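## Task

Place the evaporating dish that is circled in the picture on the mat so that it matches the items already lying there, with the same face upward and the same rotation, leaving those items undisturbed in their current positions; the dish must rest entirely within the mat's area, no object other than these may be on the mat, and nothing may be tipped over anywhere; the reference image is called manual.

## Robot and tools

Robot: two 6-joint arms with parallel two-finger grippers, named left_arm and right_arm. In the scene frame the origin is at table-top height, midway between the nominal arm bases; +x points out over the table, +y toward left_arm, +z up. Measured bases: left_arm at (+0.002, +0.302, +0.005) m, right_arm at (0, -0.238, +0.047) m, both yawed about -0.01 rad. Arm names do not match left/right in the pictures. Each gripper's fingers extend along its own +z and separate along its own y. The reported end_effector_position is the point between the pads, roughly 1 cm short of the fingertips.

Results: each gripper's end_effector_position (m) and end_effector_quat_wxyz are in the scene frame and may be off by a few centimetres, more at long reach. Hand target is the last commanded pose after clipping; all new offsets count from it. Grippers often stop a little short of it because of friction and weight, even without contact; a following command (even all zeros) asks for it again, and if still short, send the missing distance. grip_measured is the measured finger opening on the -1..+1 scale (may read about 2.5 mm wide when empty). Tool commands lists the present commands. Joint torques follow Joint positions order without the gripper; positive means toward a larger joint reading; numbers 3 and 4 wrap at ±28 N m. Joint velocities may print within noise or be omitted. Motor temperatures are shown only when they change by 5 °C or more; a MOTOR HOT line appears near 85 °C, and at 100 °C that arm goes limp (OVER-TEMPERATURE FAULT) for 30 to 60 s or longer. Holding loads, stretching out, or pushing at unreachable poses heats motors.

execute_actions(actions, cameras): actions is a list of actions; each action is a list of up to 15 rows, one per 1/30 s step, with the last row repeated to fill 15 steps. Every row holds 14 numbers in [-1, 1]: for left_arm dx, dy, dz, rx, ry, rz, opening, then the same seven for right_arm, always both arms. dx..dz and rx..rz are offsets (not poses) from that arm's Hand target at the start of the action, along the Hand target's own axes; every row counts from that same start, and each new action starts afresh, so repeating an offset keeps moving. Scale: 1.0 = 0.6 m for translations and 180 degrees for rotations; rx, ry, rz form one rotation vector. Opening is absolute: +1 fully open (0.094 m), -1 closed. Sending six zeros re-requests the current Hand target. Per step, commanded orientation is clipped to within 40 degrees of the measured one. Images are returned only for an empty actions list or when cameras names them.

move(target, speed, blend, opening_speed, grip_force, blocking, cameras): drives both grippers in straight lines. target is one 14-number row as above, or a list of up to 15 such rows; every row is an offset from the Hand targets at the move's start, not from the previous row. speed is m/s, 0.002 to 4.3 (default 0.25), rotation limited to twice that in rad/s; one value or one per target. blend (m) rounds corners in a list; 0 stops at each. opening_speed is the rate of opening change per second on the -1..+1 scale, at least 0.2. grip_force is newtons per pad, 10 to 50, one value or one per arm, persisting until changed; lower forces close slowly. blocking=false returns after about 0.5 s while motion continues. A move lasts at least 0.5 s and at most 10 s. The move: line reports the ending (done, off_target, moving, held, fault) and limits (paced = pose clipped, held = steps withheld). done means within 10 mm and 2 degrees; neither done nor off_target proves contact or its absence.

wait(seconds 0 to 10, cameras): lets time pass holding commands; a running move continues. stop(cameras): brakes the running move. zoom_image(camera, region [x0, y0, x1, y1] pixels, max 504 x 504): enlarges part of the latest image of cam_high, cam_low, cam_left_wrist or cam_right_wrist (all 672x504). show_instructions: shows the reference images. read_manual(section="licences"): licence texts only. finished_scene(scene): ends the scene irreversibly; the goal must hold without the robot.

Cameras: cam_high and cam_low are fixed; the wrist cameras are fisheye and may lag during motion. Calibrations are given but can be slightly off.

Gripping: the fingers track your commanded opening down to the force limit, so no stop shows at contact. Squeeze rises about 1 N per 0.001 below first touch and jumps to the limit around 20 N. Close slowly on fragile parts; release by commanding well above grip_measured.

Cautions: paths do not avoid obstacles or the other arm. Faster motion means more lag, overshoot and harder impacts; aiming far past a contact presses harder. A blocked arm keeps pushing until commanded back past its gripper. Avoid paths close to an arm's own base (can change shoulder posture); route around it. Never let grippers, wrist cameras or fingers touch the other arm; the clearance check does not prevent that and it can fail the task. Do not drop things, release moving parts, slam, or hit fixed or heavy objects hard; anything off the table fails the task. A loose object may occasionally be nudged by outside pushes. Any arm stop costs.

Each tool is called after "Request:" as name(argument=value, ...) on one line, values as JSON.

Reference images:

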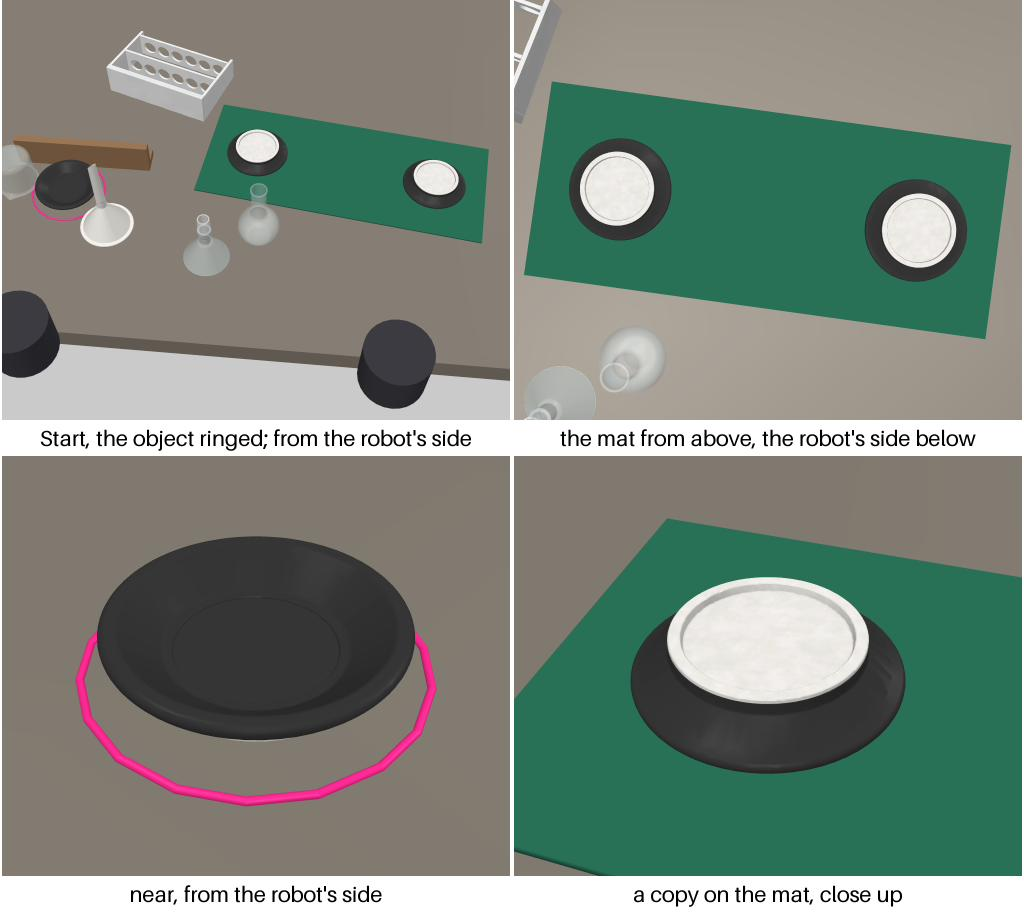

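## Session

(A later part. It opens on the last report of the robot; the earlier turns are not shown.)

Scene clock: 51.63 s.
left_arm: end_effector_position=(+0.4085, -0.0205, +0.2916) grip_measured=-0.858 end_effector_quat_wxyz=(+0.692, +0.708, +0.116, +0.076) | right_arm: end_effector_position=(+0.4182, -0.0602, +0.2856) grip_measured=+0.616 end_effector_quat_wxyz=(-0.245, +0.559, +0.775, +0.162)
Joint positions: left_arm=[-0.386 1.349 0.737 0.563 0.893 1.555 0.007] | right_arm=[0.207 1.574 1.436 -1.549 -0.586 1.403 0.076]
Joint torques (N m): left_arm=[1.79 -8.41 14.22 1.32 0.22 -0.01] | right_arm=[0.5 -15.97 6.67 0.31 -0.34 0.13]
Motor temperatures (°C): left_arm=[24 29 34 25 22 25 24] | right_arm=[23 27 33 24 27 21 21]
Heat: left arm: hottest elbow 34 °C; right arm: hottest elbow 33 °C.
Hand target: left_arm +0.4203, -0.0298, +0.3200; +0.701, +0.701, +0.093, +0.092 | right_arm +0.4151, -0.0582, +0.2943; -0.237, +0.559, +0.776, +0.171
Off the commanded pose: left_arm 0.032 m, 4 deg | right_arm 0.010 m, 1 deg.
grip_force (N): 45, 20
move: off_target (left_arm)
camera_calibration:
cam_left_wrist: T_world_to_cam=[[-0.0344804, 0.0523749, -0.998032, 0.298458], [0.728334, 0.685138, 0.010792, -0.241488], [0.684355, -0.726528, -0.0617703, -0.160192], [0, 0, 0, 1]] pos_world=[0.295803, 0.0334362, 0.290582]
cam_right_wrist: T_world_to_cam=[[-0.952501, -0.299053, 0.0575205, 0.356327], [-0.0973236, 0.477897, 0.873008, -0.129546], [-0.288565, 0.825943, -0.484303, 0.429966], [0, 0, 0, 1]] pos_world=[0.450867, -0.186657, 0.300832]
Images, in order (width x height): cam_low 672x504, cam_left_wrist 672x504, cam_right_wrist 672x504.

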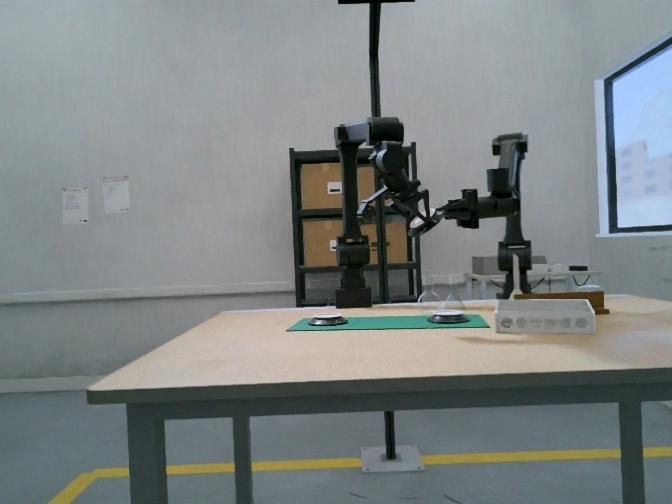

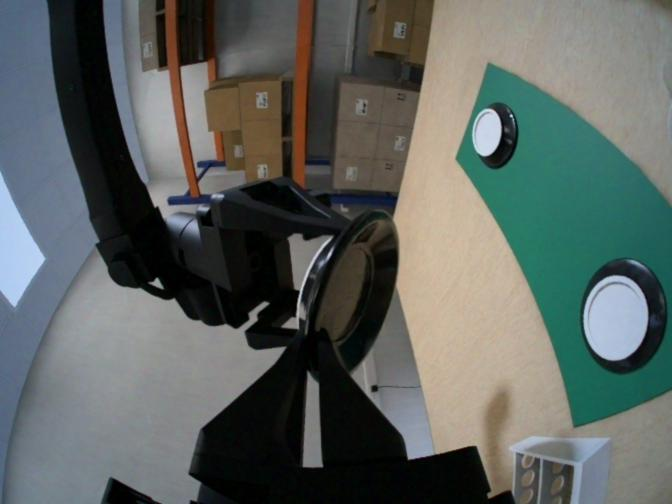

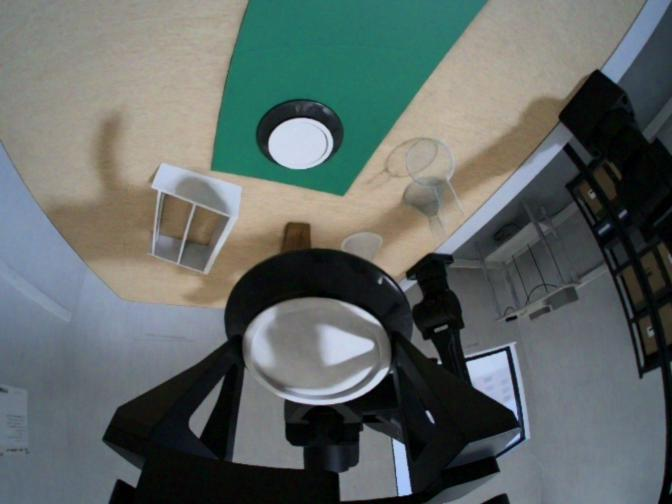

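Request:
move(target=[0,0,0,0,0,0,-1,0,0,0,0,0,0,0.3], opening_speed=0.5, grip_force=[45,35], cameras=[])

Request:
move(target=[0,0,0,0,0,0,-0.45,0,0,0,0,0,0,0.3], opening_speed=0.3, cameras=["cam_left_wrist","cam_low","cam_right_wrist"])

Request:
zoom_image(camera="cam_low", region=[390, 170, 460, 250])

Request:
zoom_image(camera="cam_left_wrist", region=[200, 180, 420, 380])

Scene clock: 52.50 s.
left_arm: end_effector_position=(+0.4085, -0.0205, +0.2916) grip_measured=-0.858 end_effector_quat_wxyz=(+0.692, +0.708, +0.116, +0.076) | right_arm: end_effector_position=(+0.4182, -0.0602, +0.2856) grip_measured=+0.602 end_effector_quat_wxyz=(-0.245, +0.559, +0.775, +0.162)
Joint positions: left_arm=[-0.386 1.349 0.737 0.563 0.893 1.555 0.007] | right_arm=[0.207 1.574 1.436 -1.549 -0.586 1.403 0.075]
Joint torques (N m): left_arm=[1.61 -8.64 14.24 1.33 0.22 -0.01] | right_arm=[0.5 -15.91 6.67 0.31 -0.34 0.13]
Heat: left arm: hottest elbow 34 °C; right arm: hottest elbow 33 °C.
Hand target: left_arm +0.4203, -0.0298, +0.3200; +0.701, +0.701, +0.093, +0.092 | right_arm +0.4151, -0.0582, +0.2943; -0.237, +0.559, +0.776, +0.171
Off the commanded pose: left_arm 0.032 m, 4 deg | right_arm 0.009 m, 1 deg.
grip_force (N): 45, 35
move: off_target (left_arm)
No camera images: "cameras" was empty.

Scene clock: 54.53 s.
left_arm: end_effector_position=(+0.4107, -0.0215, +0.2973) grip_measured=-0.452 end_effector_quat_wxyz=(+0.694, +0.706, +0.113, +0.079) | right_arm: end_effector_position=(+0.4184, -0.0601, +0.2856) grip_measured=+0.602 end_effector_quat_wxyz=(-0.245, +0.559, +0.776, +0.162)
Joint positions: left_arm=[-0.386 1.349 0.748 0.563 0.894 1.555 0.026] | right_arm=[0.207 1.574 1.436 -1.547 -0.586 1.403 0.075]
Joint torques (N m): left_arm=[1.49 -8.47 13.52 1.31 0.17 -0.02] | right_arm=[0.56 -15.91 6.67 0.27 -0.34 0.13]
Heat: left arm: hottest elbow 35 °C; right arm: hottest elbow 33 °C.
Hand target: left_arm +0.4203, -0.0298, +0.3200; +0.701, +0.701, +0.093, +0.092 | right_arm +0.4151, -0.0582, +0.2943; -0.237, +0.559, +0.776, +0.171
Off the commanded pose: left_arm 0.026 m, 3 deg | right_arm 0.010 m, 1 deg.
grip_force (N): 45, 35
move: off_target (left_arm)
camera_calibration:
cam_left_wrist: T_world_to_cam=[[-0.0238736, 0.0478461, -0.998569, 0.300039], [0.728695, 0.684666, 0.0153841, -0.244033], [0.684423, -0.727285, -0.0512106, -0.165251], [0, 0, 0, 1]] pos_world=[0.29809, 0.0325404, 0.294901]
cam_right_wrist: T_world_to_cam=[[-0.95255, -0.299112, 0.0563887, 0.356869], [-0.0983126, 0.477668, 0.873022, -0.129128], [-0.288066, 0.826054, -0.48441, 0.429852], [0, 0, 0, 1]] pos_world=[0.451067, -0.186657, 0.300832]
Images, in order (width x height): cam_low 672x504, cam_left_wrist 672x504, cam_right_wrist 672x504.

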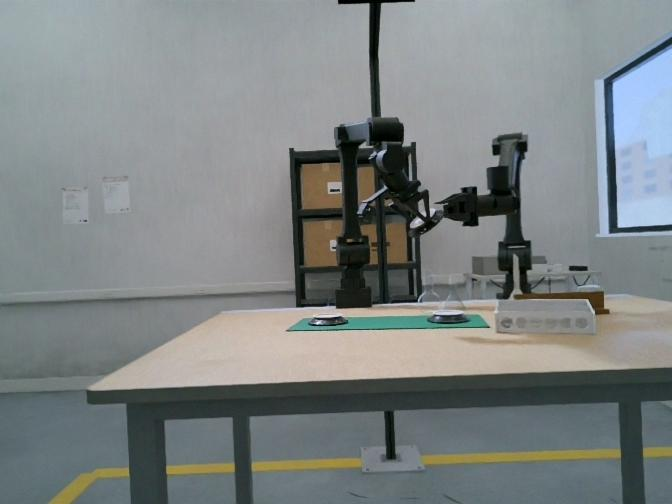

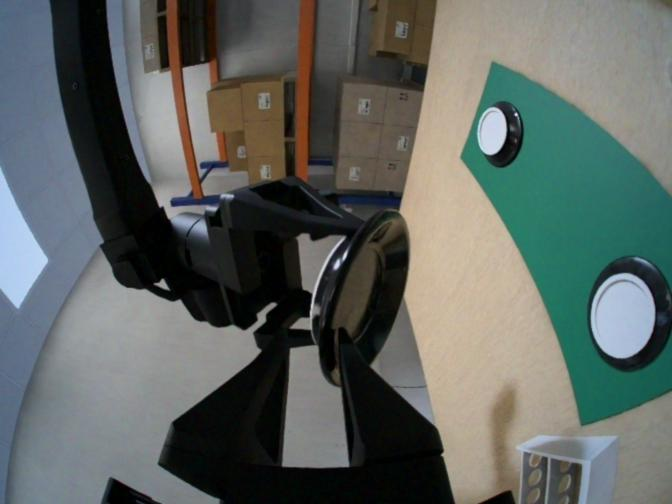

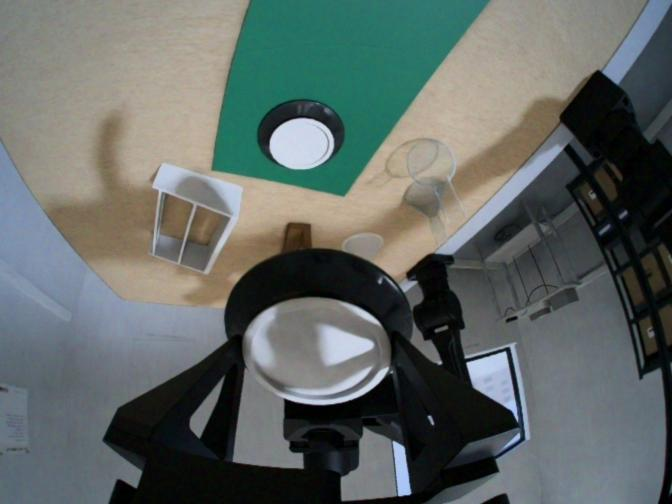

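Scaled by 6.300 from the camera's 672x504 image, which has a finer 960x720 frame.

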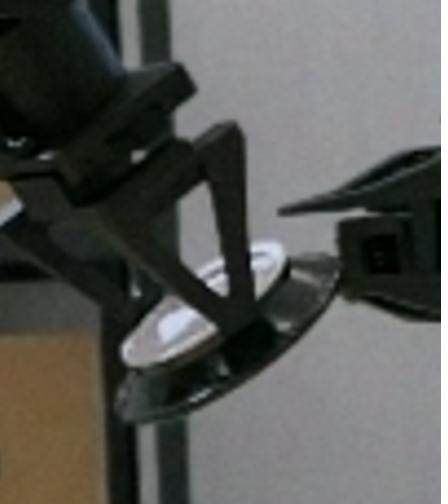

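Scaled by 2.291 from the camera's 672x504 image, which has a finer 960x720 frame.

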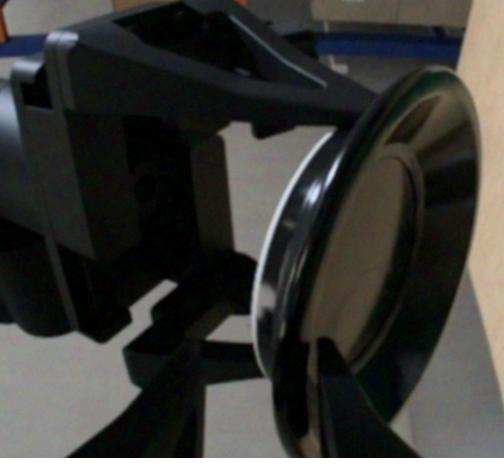

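Request:
move(target=[[0,-0.008,0,0,0,0,-0.45,0,0,0,0,0,0,0.3],[0,-0.022,-0.06,0,0,0,-0.45,0,0,0,0,0,0,0.3],[0,-0.022,-0.25,0,0,0,-0.45,0,0,0,0,0,0,0.3]], speed=[0.04,0.06,0.15], blend=[0,0.01,0], cameras=["all"])

Request:
zoom_image(camera="cam_low", region=[360, 140, 500, 270])

Scene clock: 57.30 s.
left_arm: end_effector_position=(+0.3857, +0.1145, +0.3122) grip_measured=-0.452 end_effector_quat_wxyz=(+0.702, +0.699, +0.094, +0.093) | right_arm: end_effector_position=(+0.4184, -0.0601, +0.2856) grip_measured=+0.602 end_effector_quat_wxyz=(-0.245, +0.559, +0.776, +0.162)
Joint positions: left_arm=[-0.037 1.178 0.624 0.567 1.251 1.557 0.026] | right_arm=[0.207 1.574 1.436 -1.547 -0.586 1.403 0.075]
Joint torques (N m): left_arm=[2.37 -6.65 7.79 1.32 0.17 -0.05] | right_arm=[0.5 -15.91 6.68 0.27 -0.34 0.13]
Heat: left arm: hottest elbow 35 °C; right arm: hottest elbow 33 °C.
Hand target: left_arm +0.3815, +0.1150, +0.3067; +0.701, +0.701, +0.093, +0.092 | right_arm +0.4151, -0.0582, +0.2944; -0.237, +0.559, +0.776, +0.171
Off the commanded pose: left_arm 0.007 m, 0 deg | right_arm 0.010 m, 1 deg.
grip_force (N): 45, 35
move: done
camera_calibration:
cam_left_wrist: T_world_to_cam=[[0.0255138, 0.0329779, -0.99913, 0.290555], [0.732334, 0.679702, 0.0411355, -0.327976], [0.680468, -0.732746, -0.00680904, -0.0601802], [0, 0, 0, 1]] pos_world=[0.273726, 0.169247, 0.303384]
cam_right_wrist: T_world_to_cam=[[-0.95255, -0.299112, 0.0563887, 0.356869], [-0.0983126, 0.477668, 0.873022, -0.129128], [-0.288066, 0.826054, -0.48441, 0.429852], [0, 0, 0, 1]] pos_world=[0.451067, -0.186657, 0.300832]

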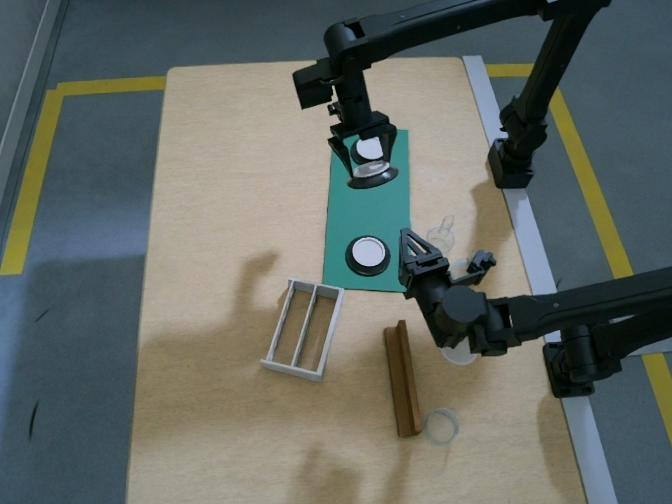

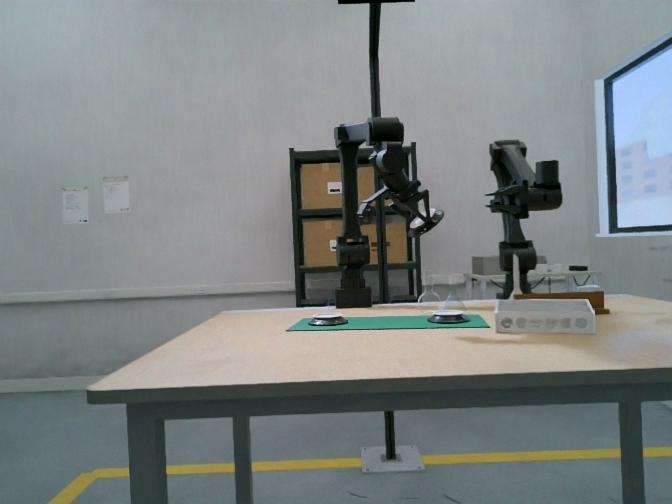

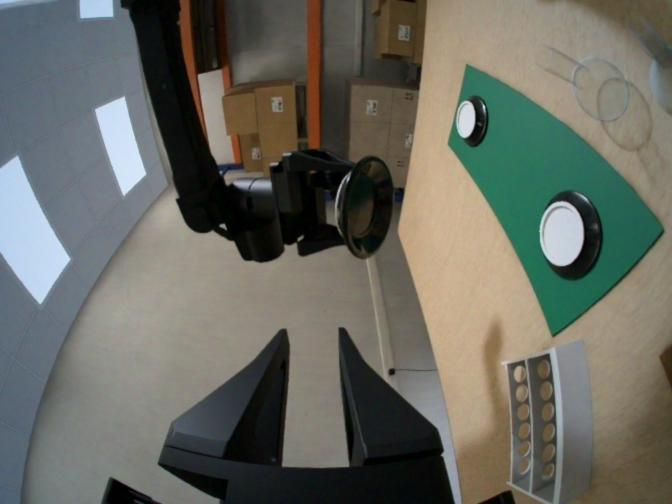

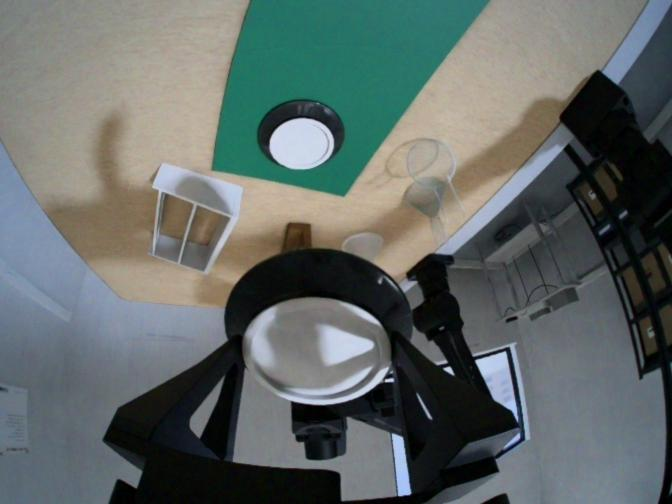

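Scaled by 3.600 from the camera's 672x504 image, which has a finer 960x720 frame.

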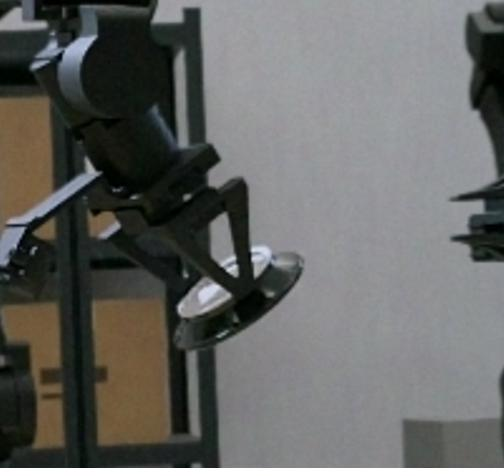

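Request:
move(target=[0,0,0,0,0,0,-0.45,-0.247,-0.0607,0.1353,0,-0.1889,0,0.3], speed=0.15, cameras=["all"])

Request:
zoom_image(camera="cam_low", region=[280, 210, 500, 350])

Request:
zoom_image(camera="cam_high", region=[290, 100, 450, 310])

Scene clock: 60.60 s.
left_arm: end_effector_position=(+0.3857, +0.1145, +0.3122) grip_measured=-0.452 end_effector_quat_wxyz=(+0.702, +0.699, +0.094, +0.093) | right_arm: end_effector_position=(+0.4023, -0.1470, +0.1354) grip_measured=+0.602 end_effector_quat_wxyz=(-0.012, +0.582, +0.813, -0.012)
Joint positions: left_arm=[-0.037 1.178 0.624 0.567 1.251 1.557 0.026] | right_arm=[0.24 1.547 1.073 -1.131 -0.002 1.465 0.075]
Joint torques (N m): left_arm=[2.14 -6.36 7.77 1.44 0.16 -0.05] | right_arm=[0.73 -14.33 6.35 0.44 0.14 0.13]
Heat: left arm: hottest elbow 34 °C; right arm: hottest elbow 32 °C.
Hand target: left_arm +0.3814, +0.1150, +0.3067; +0.701, +0.701, +0.092, +0.092 | right_arm +0.4051, -0.1433, +0.1443; +0.000, +0.585, +0.811, +0.000
Off the commanded pose: left_arm 0.007 m, 0 deg | right_arm 0.010 m, 2 deg.
grip_force (N): 45, 35
move: done
camera_calibration:
cam_left_wrist: T_world_to_cam=[[0.0255289, 0.032968, -0.99913, 0.290553], [0.732622, 0.679392, 0.041137, -0.328002], [0.680157, -0.733035, -0.00680899, -0.0600467], [0, 0, 0, 1]] pos_world=[0.273725, 0.169247, 0.303384]
cam_right_wrist: T_world_to_cam=[[-0.957386, -0.284661, 0.0487953, 0.329132], [-0.23238, 0.859568, 0.45513, 0.208581], [-0.1715, 0.424396, -0.889087, 0.373012], [0, 0, 0, 1]] pos_world=[0.427548, -0.243903, 0.220649]

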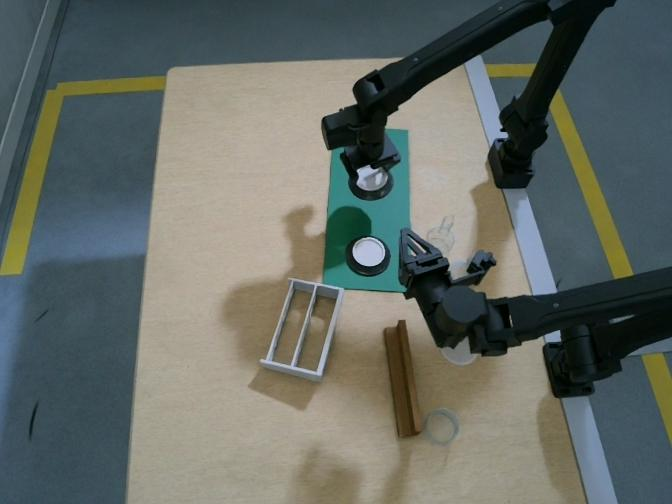

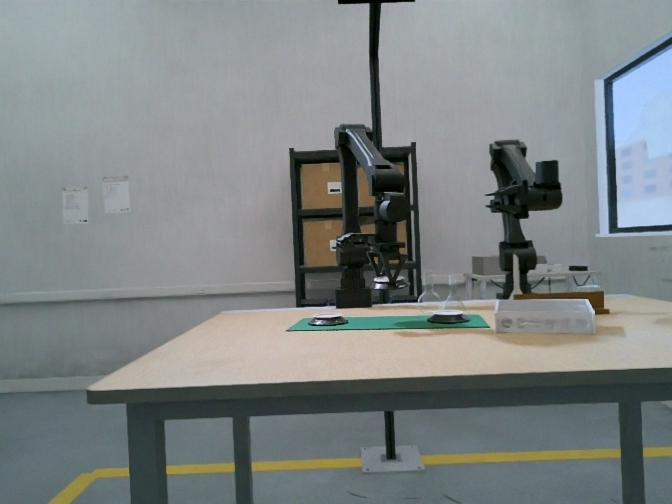

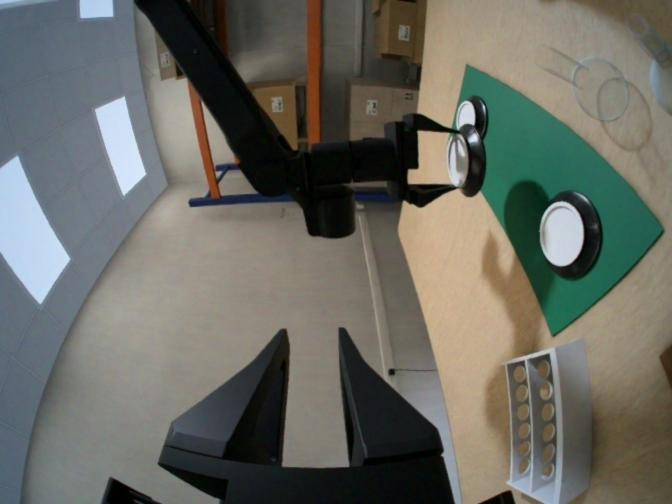

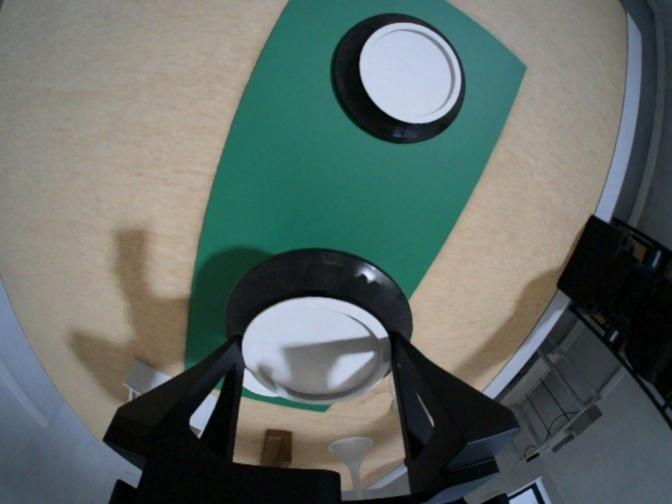

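Scaled by 2.291 from the camera's 672x504 image, which has a finer 960x720 frame.

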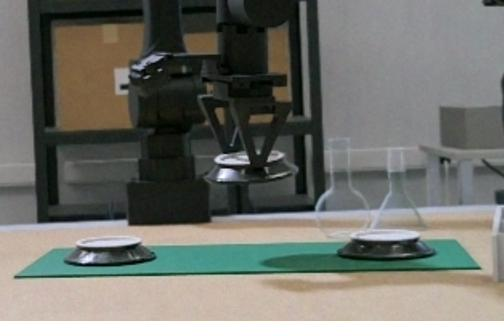

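Scaled by 2.400 from the camera's 672x504 image, which has a finer 960x720 frame.

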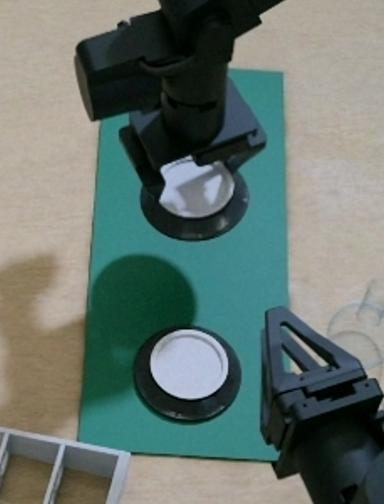

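Request:
move(target=[0,0,0,0,0,0,-0.45,0,0,0.13,0,0,0,0.3], speed=0.12, cameras=["cam_low","cam_high"])

Request:
zoom_image(camera="cam_low", region=[280, 250, 500, 350])

Request:
zoom_image(camera="cam_high", region=[290, 100, 450, 310])

Scene clock: 62.00 s.
left_arm: end_effector_position=(+0.3857, +0.1145, +0.3122) grip_measured=-0.452 end_effector_quat_wxyz=(+0.702, +0.699, +0.094, +0.093) | right_arm: end_effector_position=(+0.4023, -0.1470, +0.0648) grip_measured=+0.602 end_effector_quat_wxyz=(-0.006, +0.582, +0.813, -0.005)
Joint positions: left_arm=[-0.037 1.178 0.624 0.567 1.251 1.557 0.026] | right_arm=[0.24 1.643 0.972 -0.915 -0.002 1.465 0.075]
Joint torques (N m): left_arm=[2.14 -6.42 7.73 1.44 0.16 -0.06] | right_arm=[0.79 -13.33 5.63 0.5 0.13 0.13]
Heat: left arm: hottest elbow 34 °C; right arm: hottest elbow 32 °C.
Hand target: left_arm +0.3814, +0.1150, +0.3067; +0.701, +0.701, +0.092, +0.092 | right_arm +0.4052, -0.1432, +0.0664; +0.000, +0.585, +0.811, +0.000
Off the commanded pose: left_arm 0.007 m, 0 deg | right_arm 0.005 m, 1 deg.
grip_force (N): 45, 35
move: done
Images, in order (width x height): cam_high 672x504, cam_low 672x504.

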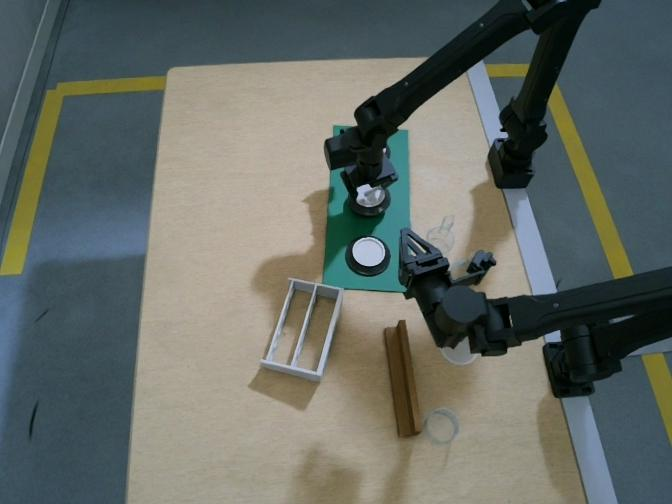

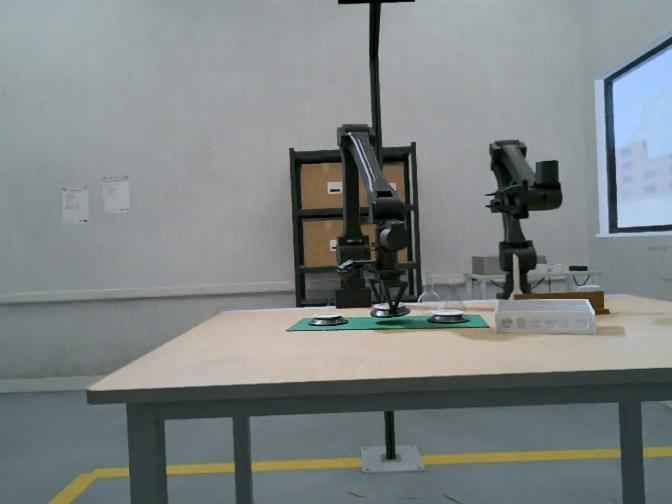

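Scaled by 2.291 from the camera's 672x504 image, which has a finer 960x720 frame.

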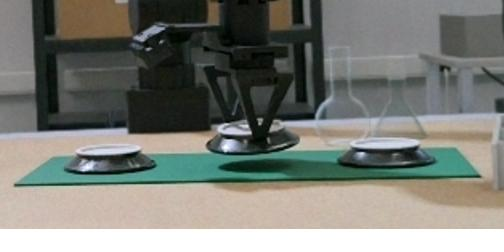

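Scaled by 2.400 from the camera's 672x504 image, which has a finer 960x720 frame.

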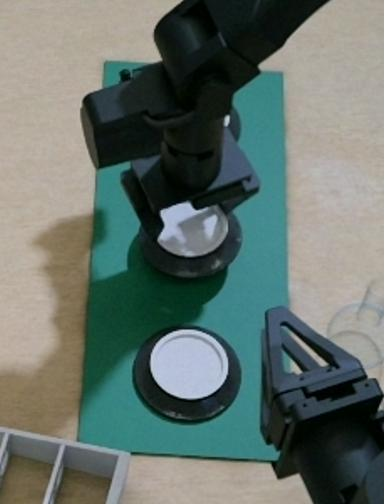

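Request:
move(target=[0,0,0,0,0,0,-0.45,0,0,0.021,0,0,0,0.3], speed=0.06, cameras=[])

Request:
move(target=[0,0,0,0,0,0,-0.45,0,0,0.0067,0,0,0,0.3], speed=0.04, cameras=["cam_low"])

Request:
zoom_image(camera="cam_low", region=[300, 280, 480, 350])

Scene clock: 63.03 s.
left_arm: end_effector_position=(+0.3857, +0.1145, +0.3122) grip_measured=-0.452 end_effector_quat_wxyz=(+0.702, +0.699, +0.094, +0.093) | right_arm: end_effector_position=(+0.4045, -0.1466, +0.0563) grip_measured=+0.602 end_effector_quat_wxyz=(-0.002, +0.582, +0.813, -0.001)
Joint positions: left_arm=[-0.037 1.178 0.624 0.567 1.251 1.557 0.026] | right_arm=[0.24 1.657 0.963 -0.881 -0.001 1.465 0.075]
Joint torques (N m): left_arm=[2.08 -6.36 7.76 1.44 0.16 -0.06] | right_arm=[0.73 -12.75 5.31 0.46 0.14 0.13]
Heat: left arm: hottest elbow 34 °C; right arm: hottest elbow 32 °C.
Hand target: left_arm +0.3814, +0.1150, +0.3067; +0.701, +0.701, +0.092, +0.092 | right_arm +0.4051, -0.1433, +0.0537; +0.000, +0.585, +0.811, +0.000
Off the commanded pose: left_arm 0.007 m, 0 deg | right_arm 0.004 m, 1 deg.
grip_force (N): 45, 35
move: done
No camera images: "cameras" was empty.

Scene clock: 63.77 s.
left_arm: end_effector_position=(+0.3857, +0.1145, +0.3122) grip_measured=-0.452 end_effector_quat_wxyz=(+0.702, +0.699, +0.094, +0.093) | right_arm: end_effector_position=(+0.4066, -0.1461, +0.0544) grip_measured=+0.602 end_effector_quat_wxyz=(+0.000, +0.582, +0.813, +0.001)
Joint positions: left_arm=[-0.037 1.178 0.624 0.567 1.251 1.557 0.026] | right_arm=[0.24 1.662 0.963 -0.87 -0.001 1.465 0.075]
Joint torques (N m): left_arm=[2.14 -6.36 7.73 1.46 0.17 -0.05] | right_arm=[0.73 -12.63 5.01 0.54 0.14 0.13]
Heat: left arm: hottest elbow 34 °C; right arm: hottest elbow 32 °C.
Hand target: left_arm +0.3814, +0.1150, +0.3067; +0.701, +0.701, +0.092, +0.092 | right_arm +0.4052, -0.1433, +0.0497; +0.000, +0.585, +0.811, +0.000
Off the commanded pose: left_arm 0.007 m, 0 deg | right_arm 0.006 m, 0 deg.
grip_force (N): 45, 35
move: done
Images, in order (width x height): cam_low 672x504.

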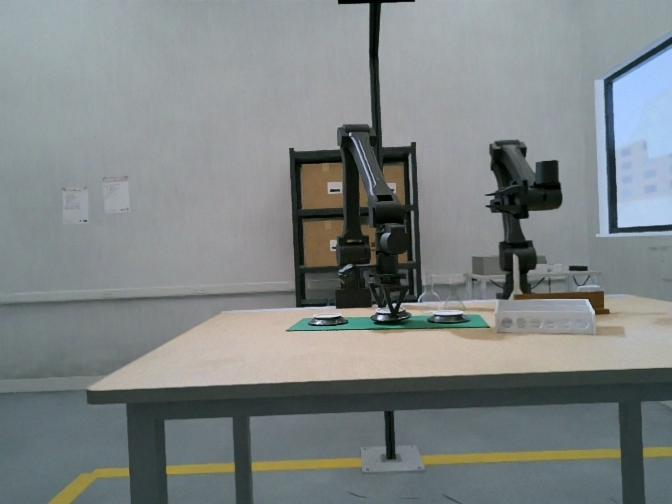

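Scaled by 2.800 from the camera's 672x504 image, which has a finer 960x720 frame.

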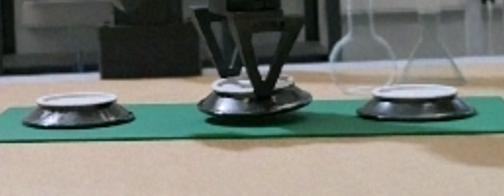

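Request:
move(target=[0,0,0,0,0,0,-0.45,0,0,0.005,0,0,0,0.3], speed=0.04, cameras=["cam_low"])

Request:
zoom_image(camera="cam_low", region=[300, 280, 480, 350])

Request:
move(target=[0,0,0,0,0,0,-0.45,0,0,0.005,0,0,0,0.3], speed=0.04, cameras=["cam_low"])

Request:
zoom_image(camera="cam_low", region=[300, 280, 480, 350])

Scene clock: 64.73 s.
left_arm: end_effector_position=(+0.3857, +0.1145, +0.3122) grip_measured=-0.452 end_effector_quat_wxyz=(+0.702, +0.699, +0.094, +0.093) | right_arm: end_effector_position=(+0.4053, -0.1464, +0.0506) grip_measured=+0.602 end_effector_quat_wxyz=(-0.001, +0.582, +0.813, +0.000)
Joint positions: left_arm=[-0.037 1.178 0.624 0.567 1.251 1.557 0.026] | right_arm=[0.24 1.668 0.957 -0.862 -0.001 1.465 0.075]
Joint torques (N m): left_arm=[2.14 -6.48 7.72 1.44 0.16 -0.05] | right_arm=[0.73 -12.57 5.15 0.62 0.14 0.13]
Heat: left arm: hottest elbow 34 °C; right arm: hottest elbow 32 °C.
Hand target: left_arm +0.3814, +0.1150, +0.3067; +0.701, +0.701, +0.092, +0.092 | right_arm +0.4051, -0.1433, +0.0466; +0.000, +0.585, +0.811, +0.000
Off the commanded pose: left_arm 0.007 m, 0 deg | right_arm 0.005 m, 0 deg.
grip_force (N): 45, 35
move: done
Images, in order (width x height): cam_low 672x504.

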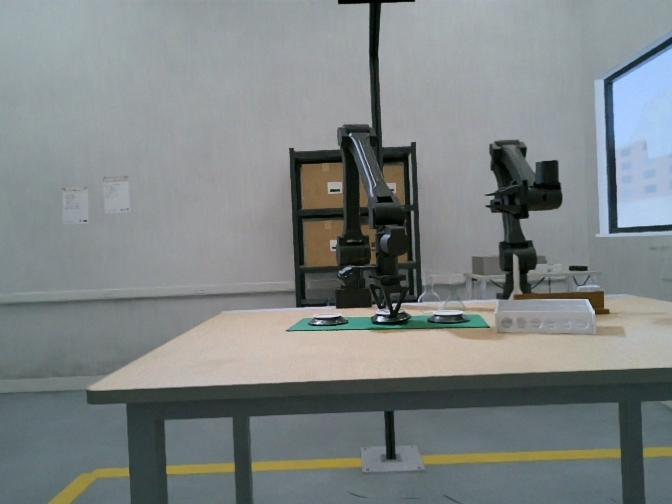

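Scaled by 2.800 from the camera's 672x504 image, which has a finer 960x720 frame.

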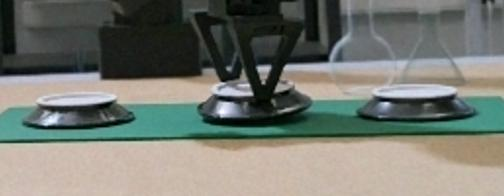

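Scene clock: 65.43 s.
left_arm: end_effector_position=(+0.3857, +0.1145, +0.3122) grip_measured=-0.452 end_effector_quat_wxyz=(+0.702, +0.699, +0.094, +0.093) | right_arm: end_effector_position=(+0.4067, -0.1461, +0.0483) grip_measured=+0.602 end_effector_quat_wxyz=(+0.000, +0.582, +0.813, +0.001)
Joint positions: left_arm=[-0.037 1.178 0.624 0.567 1.251 1.557 0.026] | right_arm=[0.24 1.673 0.957 -0.853 -0.001 1.465 0.075]
Joint torques (N m): left_arm=[2.02 -6.36 7.75 1.44 0.17 -0.05] | right_arm=[0.79 -12.63 4.92 0.54 0.14 0.13]
Heat: left arm: hottest elbow 34 °C; right arm: hottest elbow 32 °C.
Hand target: left_arm +0.3814, +0.1150, +0.3067; +0.701, +0.701, +0.092, +0.092 | right_arm +0.4051, -0.1433, +0.0436; +0.000, +0.585, +0.811, +0.000
Off the commanded pose: left_arm 0.007 m, 0 deg | right_arm 0.006 m, 0 deg.
grip_force (N): 45, 35
move: done
Images, in order (width x height): cam_low 672x504.

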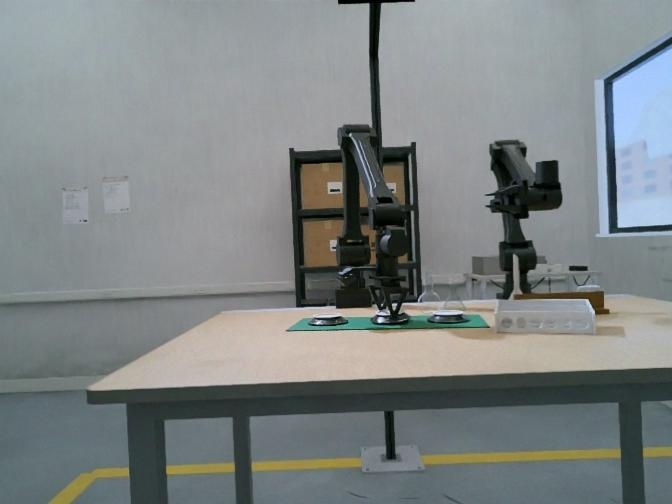

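Scaled by 2.800 from the camera's 672x504 image, which has a finer 960x720 frame.

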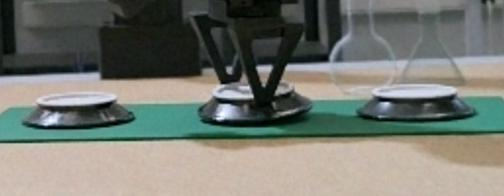

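Request:
move(target=[0,0,0,0,0,0,-0.45,0,0,0.004,0,0,0,0.3], speed=0.04, cameras=[])

Request:
move(target=[0,0,0,0,0,0,-0.45,0,0,0.004,0,0,0,0.3], speed=0.04, cameras=["cam_low"])

Request:
zoom_image(camera="cam_low", region=[300, 280, 480, 350])

Scene clock: 66.27 s.
left_arm: end_effector_position=(+0.3857, +0.1145, +0.3122) grip_measured=-0.452 end_effector_quat_wxyz=(+0.702, +0.699, +0.094, +0.093) | right_arm: end_effector_position=(+0.4056, -0.1463, +0.0455) grip_measured=+0.602 end_effector_quat_wxyz=(-0.001, +0.582, +0.813, +0.000)
Joint positions: left_arm=[-0.037 1.178 0.624 0.567 1.251 1.557 0.026] | right_arm=[0.24 1.677 0.953 -0.846 -0.001 1.465 0.075]
Joint torques (N m): left_arm=[2.08 -6.42 7.75 1.46 0.17 -0.05] | right_arm=[0.73 -12.63 5.07 0.54 0.14 0.13]
Heat: left arm: hottest elbow 34 °C; right arm: hottest elbow 32 °C.
Hand target: left_arm +0.3814, +0.1150, +0.3067; +0.701, +0.701, +0.092, +0.092 | right_arm +0.4053, -0.1434, +0.0414; +0.000, +0.585, +0.811, +0.000
Off the commanded pose: left_arm 0.007 m, 0 deg | right_arm 0.005 m, 0 deg.
grip_force (N): 45, 35
move: done
No camera images: "cameras" was empty.

Scene clock: 66.97 s.
left_arm: end_effector_position=(+0.3857, +0.1145, +0.3122) grip_measured=-0.452 end_effector_quat_wxyz=(+0.702, +0.699, +0.094, +0.093) | right_arm: end_effector_position=(+0.4062, -0.1460, +0.0449) grip_measured=+0.602 end_effector_quat_wxyz=(+0.000, +0.582, +0.813, +0.001)
Joint positions: left_arm=[-0.037 1.178 0.624 0.567 1.251 1.557 0.026] | right_arm=[0.241 1.679 0.953 -0.843 -0.001 1.465 0.075]
Joint torques (N m): left_arm=[2.02 -6.42 7.73 1.43 0.16 -0.05] | right_arm=[0.79 -12.4 4.93 0.66 0.14 0.11]
Heat: left arm: hottest elbow 34 °C; right arm: hottest elbow 32 °C.
Hand target: left_arm +0.3814, +0.1150, +0.3067; +0.701, +0.701, +0.092, +0.092 | right_arm +0.4052, -0.1432, +0.0390; +0.000, +0.585, +0.811, +0.000
Off the commanded pose: left_arm 0.007 m, 0 deg | right_arm 0.007 m, 0 deg.
grip_force (N): 45, 35
move: done
Images, in order (width x height): cam_low 672x504.

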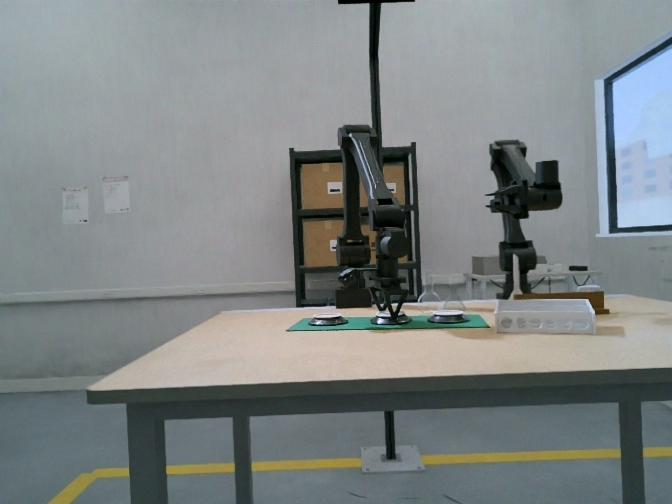

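Scaled by 2.800 from the camera's 672x504 image, which has a finer 960x720 frame.

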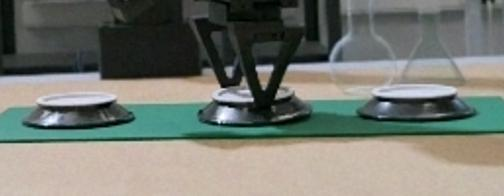

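Request:
move(target=[[0,0,0,0,0,0,-0.45,0,0,-0.004,0,0,0,0.3],[0,0,0,0,0,0,-0.45,0,0,-0.004,0,0,0,0.98],[0,0,0,0,0,0,-0.45,0,0,-0.25,0,0,0,0.98]], speed=[0.04,0.04,0.12], opening_speed=0.4, cameras=["cam_low","cam_high"])

Request:
zoom_image(camera="cam_low", region=[280, 250, 500, 350])

Request:
zoom_image(camera="cam_high", region=[290, 100, 450, 310])

Scene clock: 71.47 s.
left_arm: end_effector_position=(+0.3857, +0.1145, +0.3122) grip_measured=-0.452 end_effector_quat_wxyz=(+0.702, +0.699, +0.094, +0.093) | right_arm: end_effector_position=(+0.3891, -0.1499, +0.1659) grip_measured=+0.979 end_effector_quat_wxyz=(-0.018, +0.582, +0.813, -0.019)
Joint positions: left_arm=[-0.037 1.178 0.624 0.567 1.251 1.557 0.026] | right_arm=[0.241 1.49 1.096 -1.229 -0.001 1.466 0.093]
Joint torques (N m): left_arm=[2.08 -6.42 7.73 1.46 0.16 -0.05] | right_arm=[0.73 -13.27 10.35 -0.38 0.11 0.12]
Heat: left arm: hottest elbow 34 °C; right arm: hottest elbow 32 °C.
Hand target: left_arm +0.3814, +0.1150, +0.3067; +0.701, +0.701, +0.092, +0.092 | right_arm +0.4050, -0.1432, +0.1889; +0.000, +0.585, +0.811, +0.000
Off the commanded pose: left_arm 0.007 m, 0 deg | right_arm 0.029 m, 3 deg.
grip_force (N): 45, 35
move: off_target (right_arm)
Images, in order (width x height): cam_high 672x504, cam_low 672x504.

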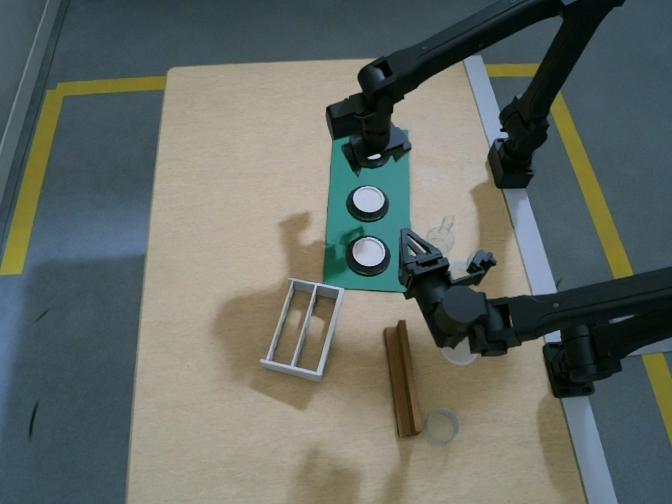

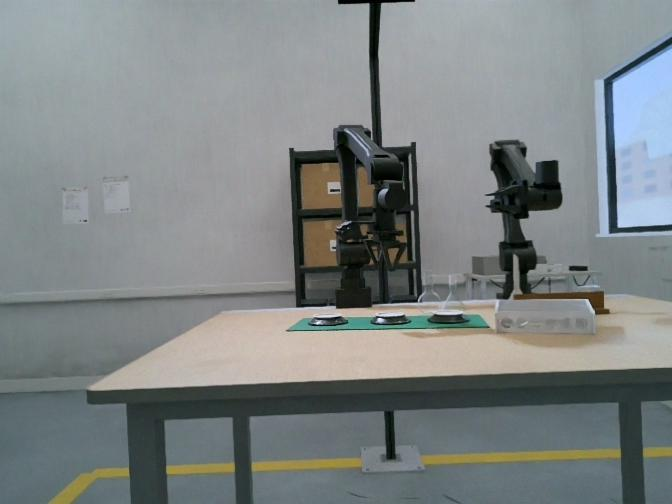

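Scaled by 2.291 from the camera's 672x504 image, which has a finer 960x720 frame.

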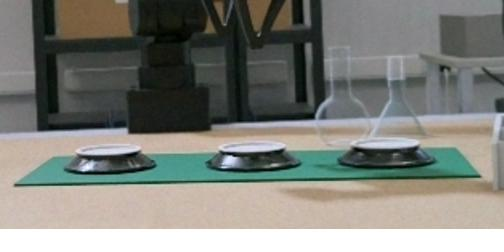

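Scaled by 2.400 from the camera's 672x504 image, which has a finer 960x720 frame.

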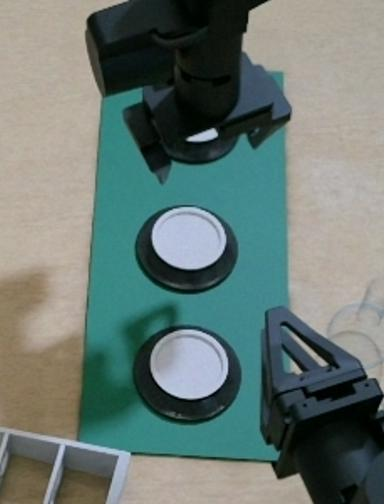

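Placed flat on the mat, foot up like the other dishes, and clear of both.

Request:
finished_scene(scene=2)

The scene is finished: the task was done.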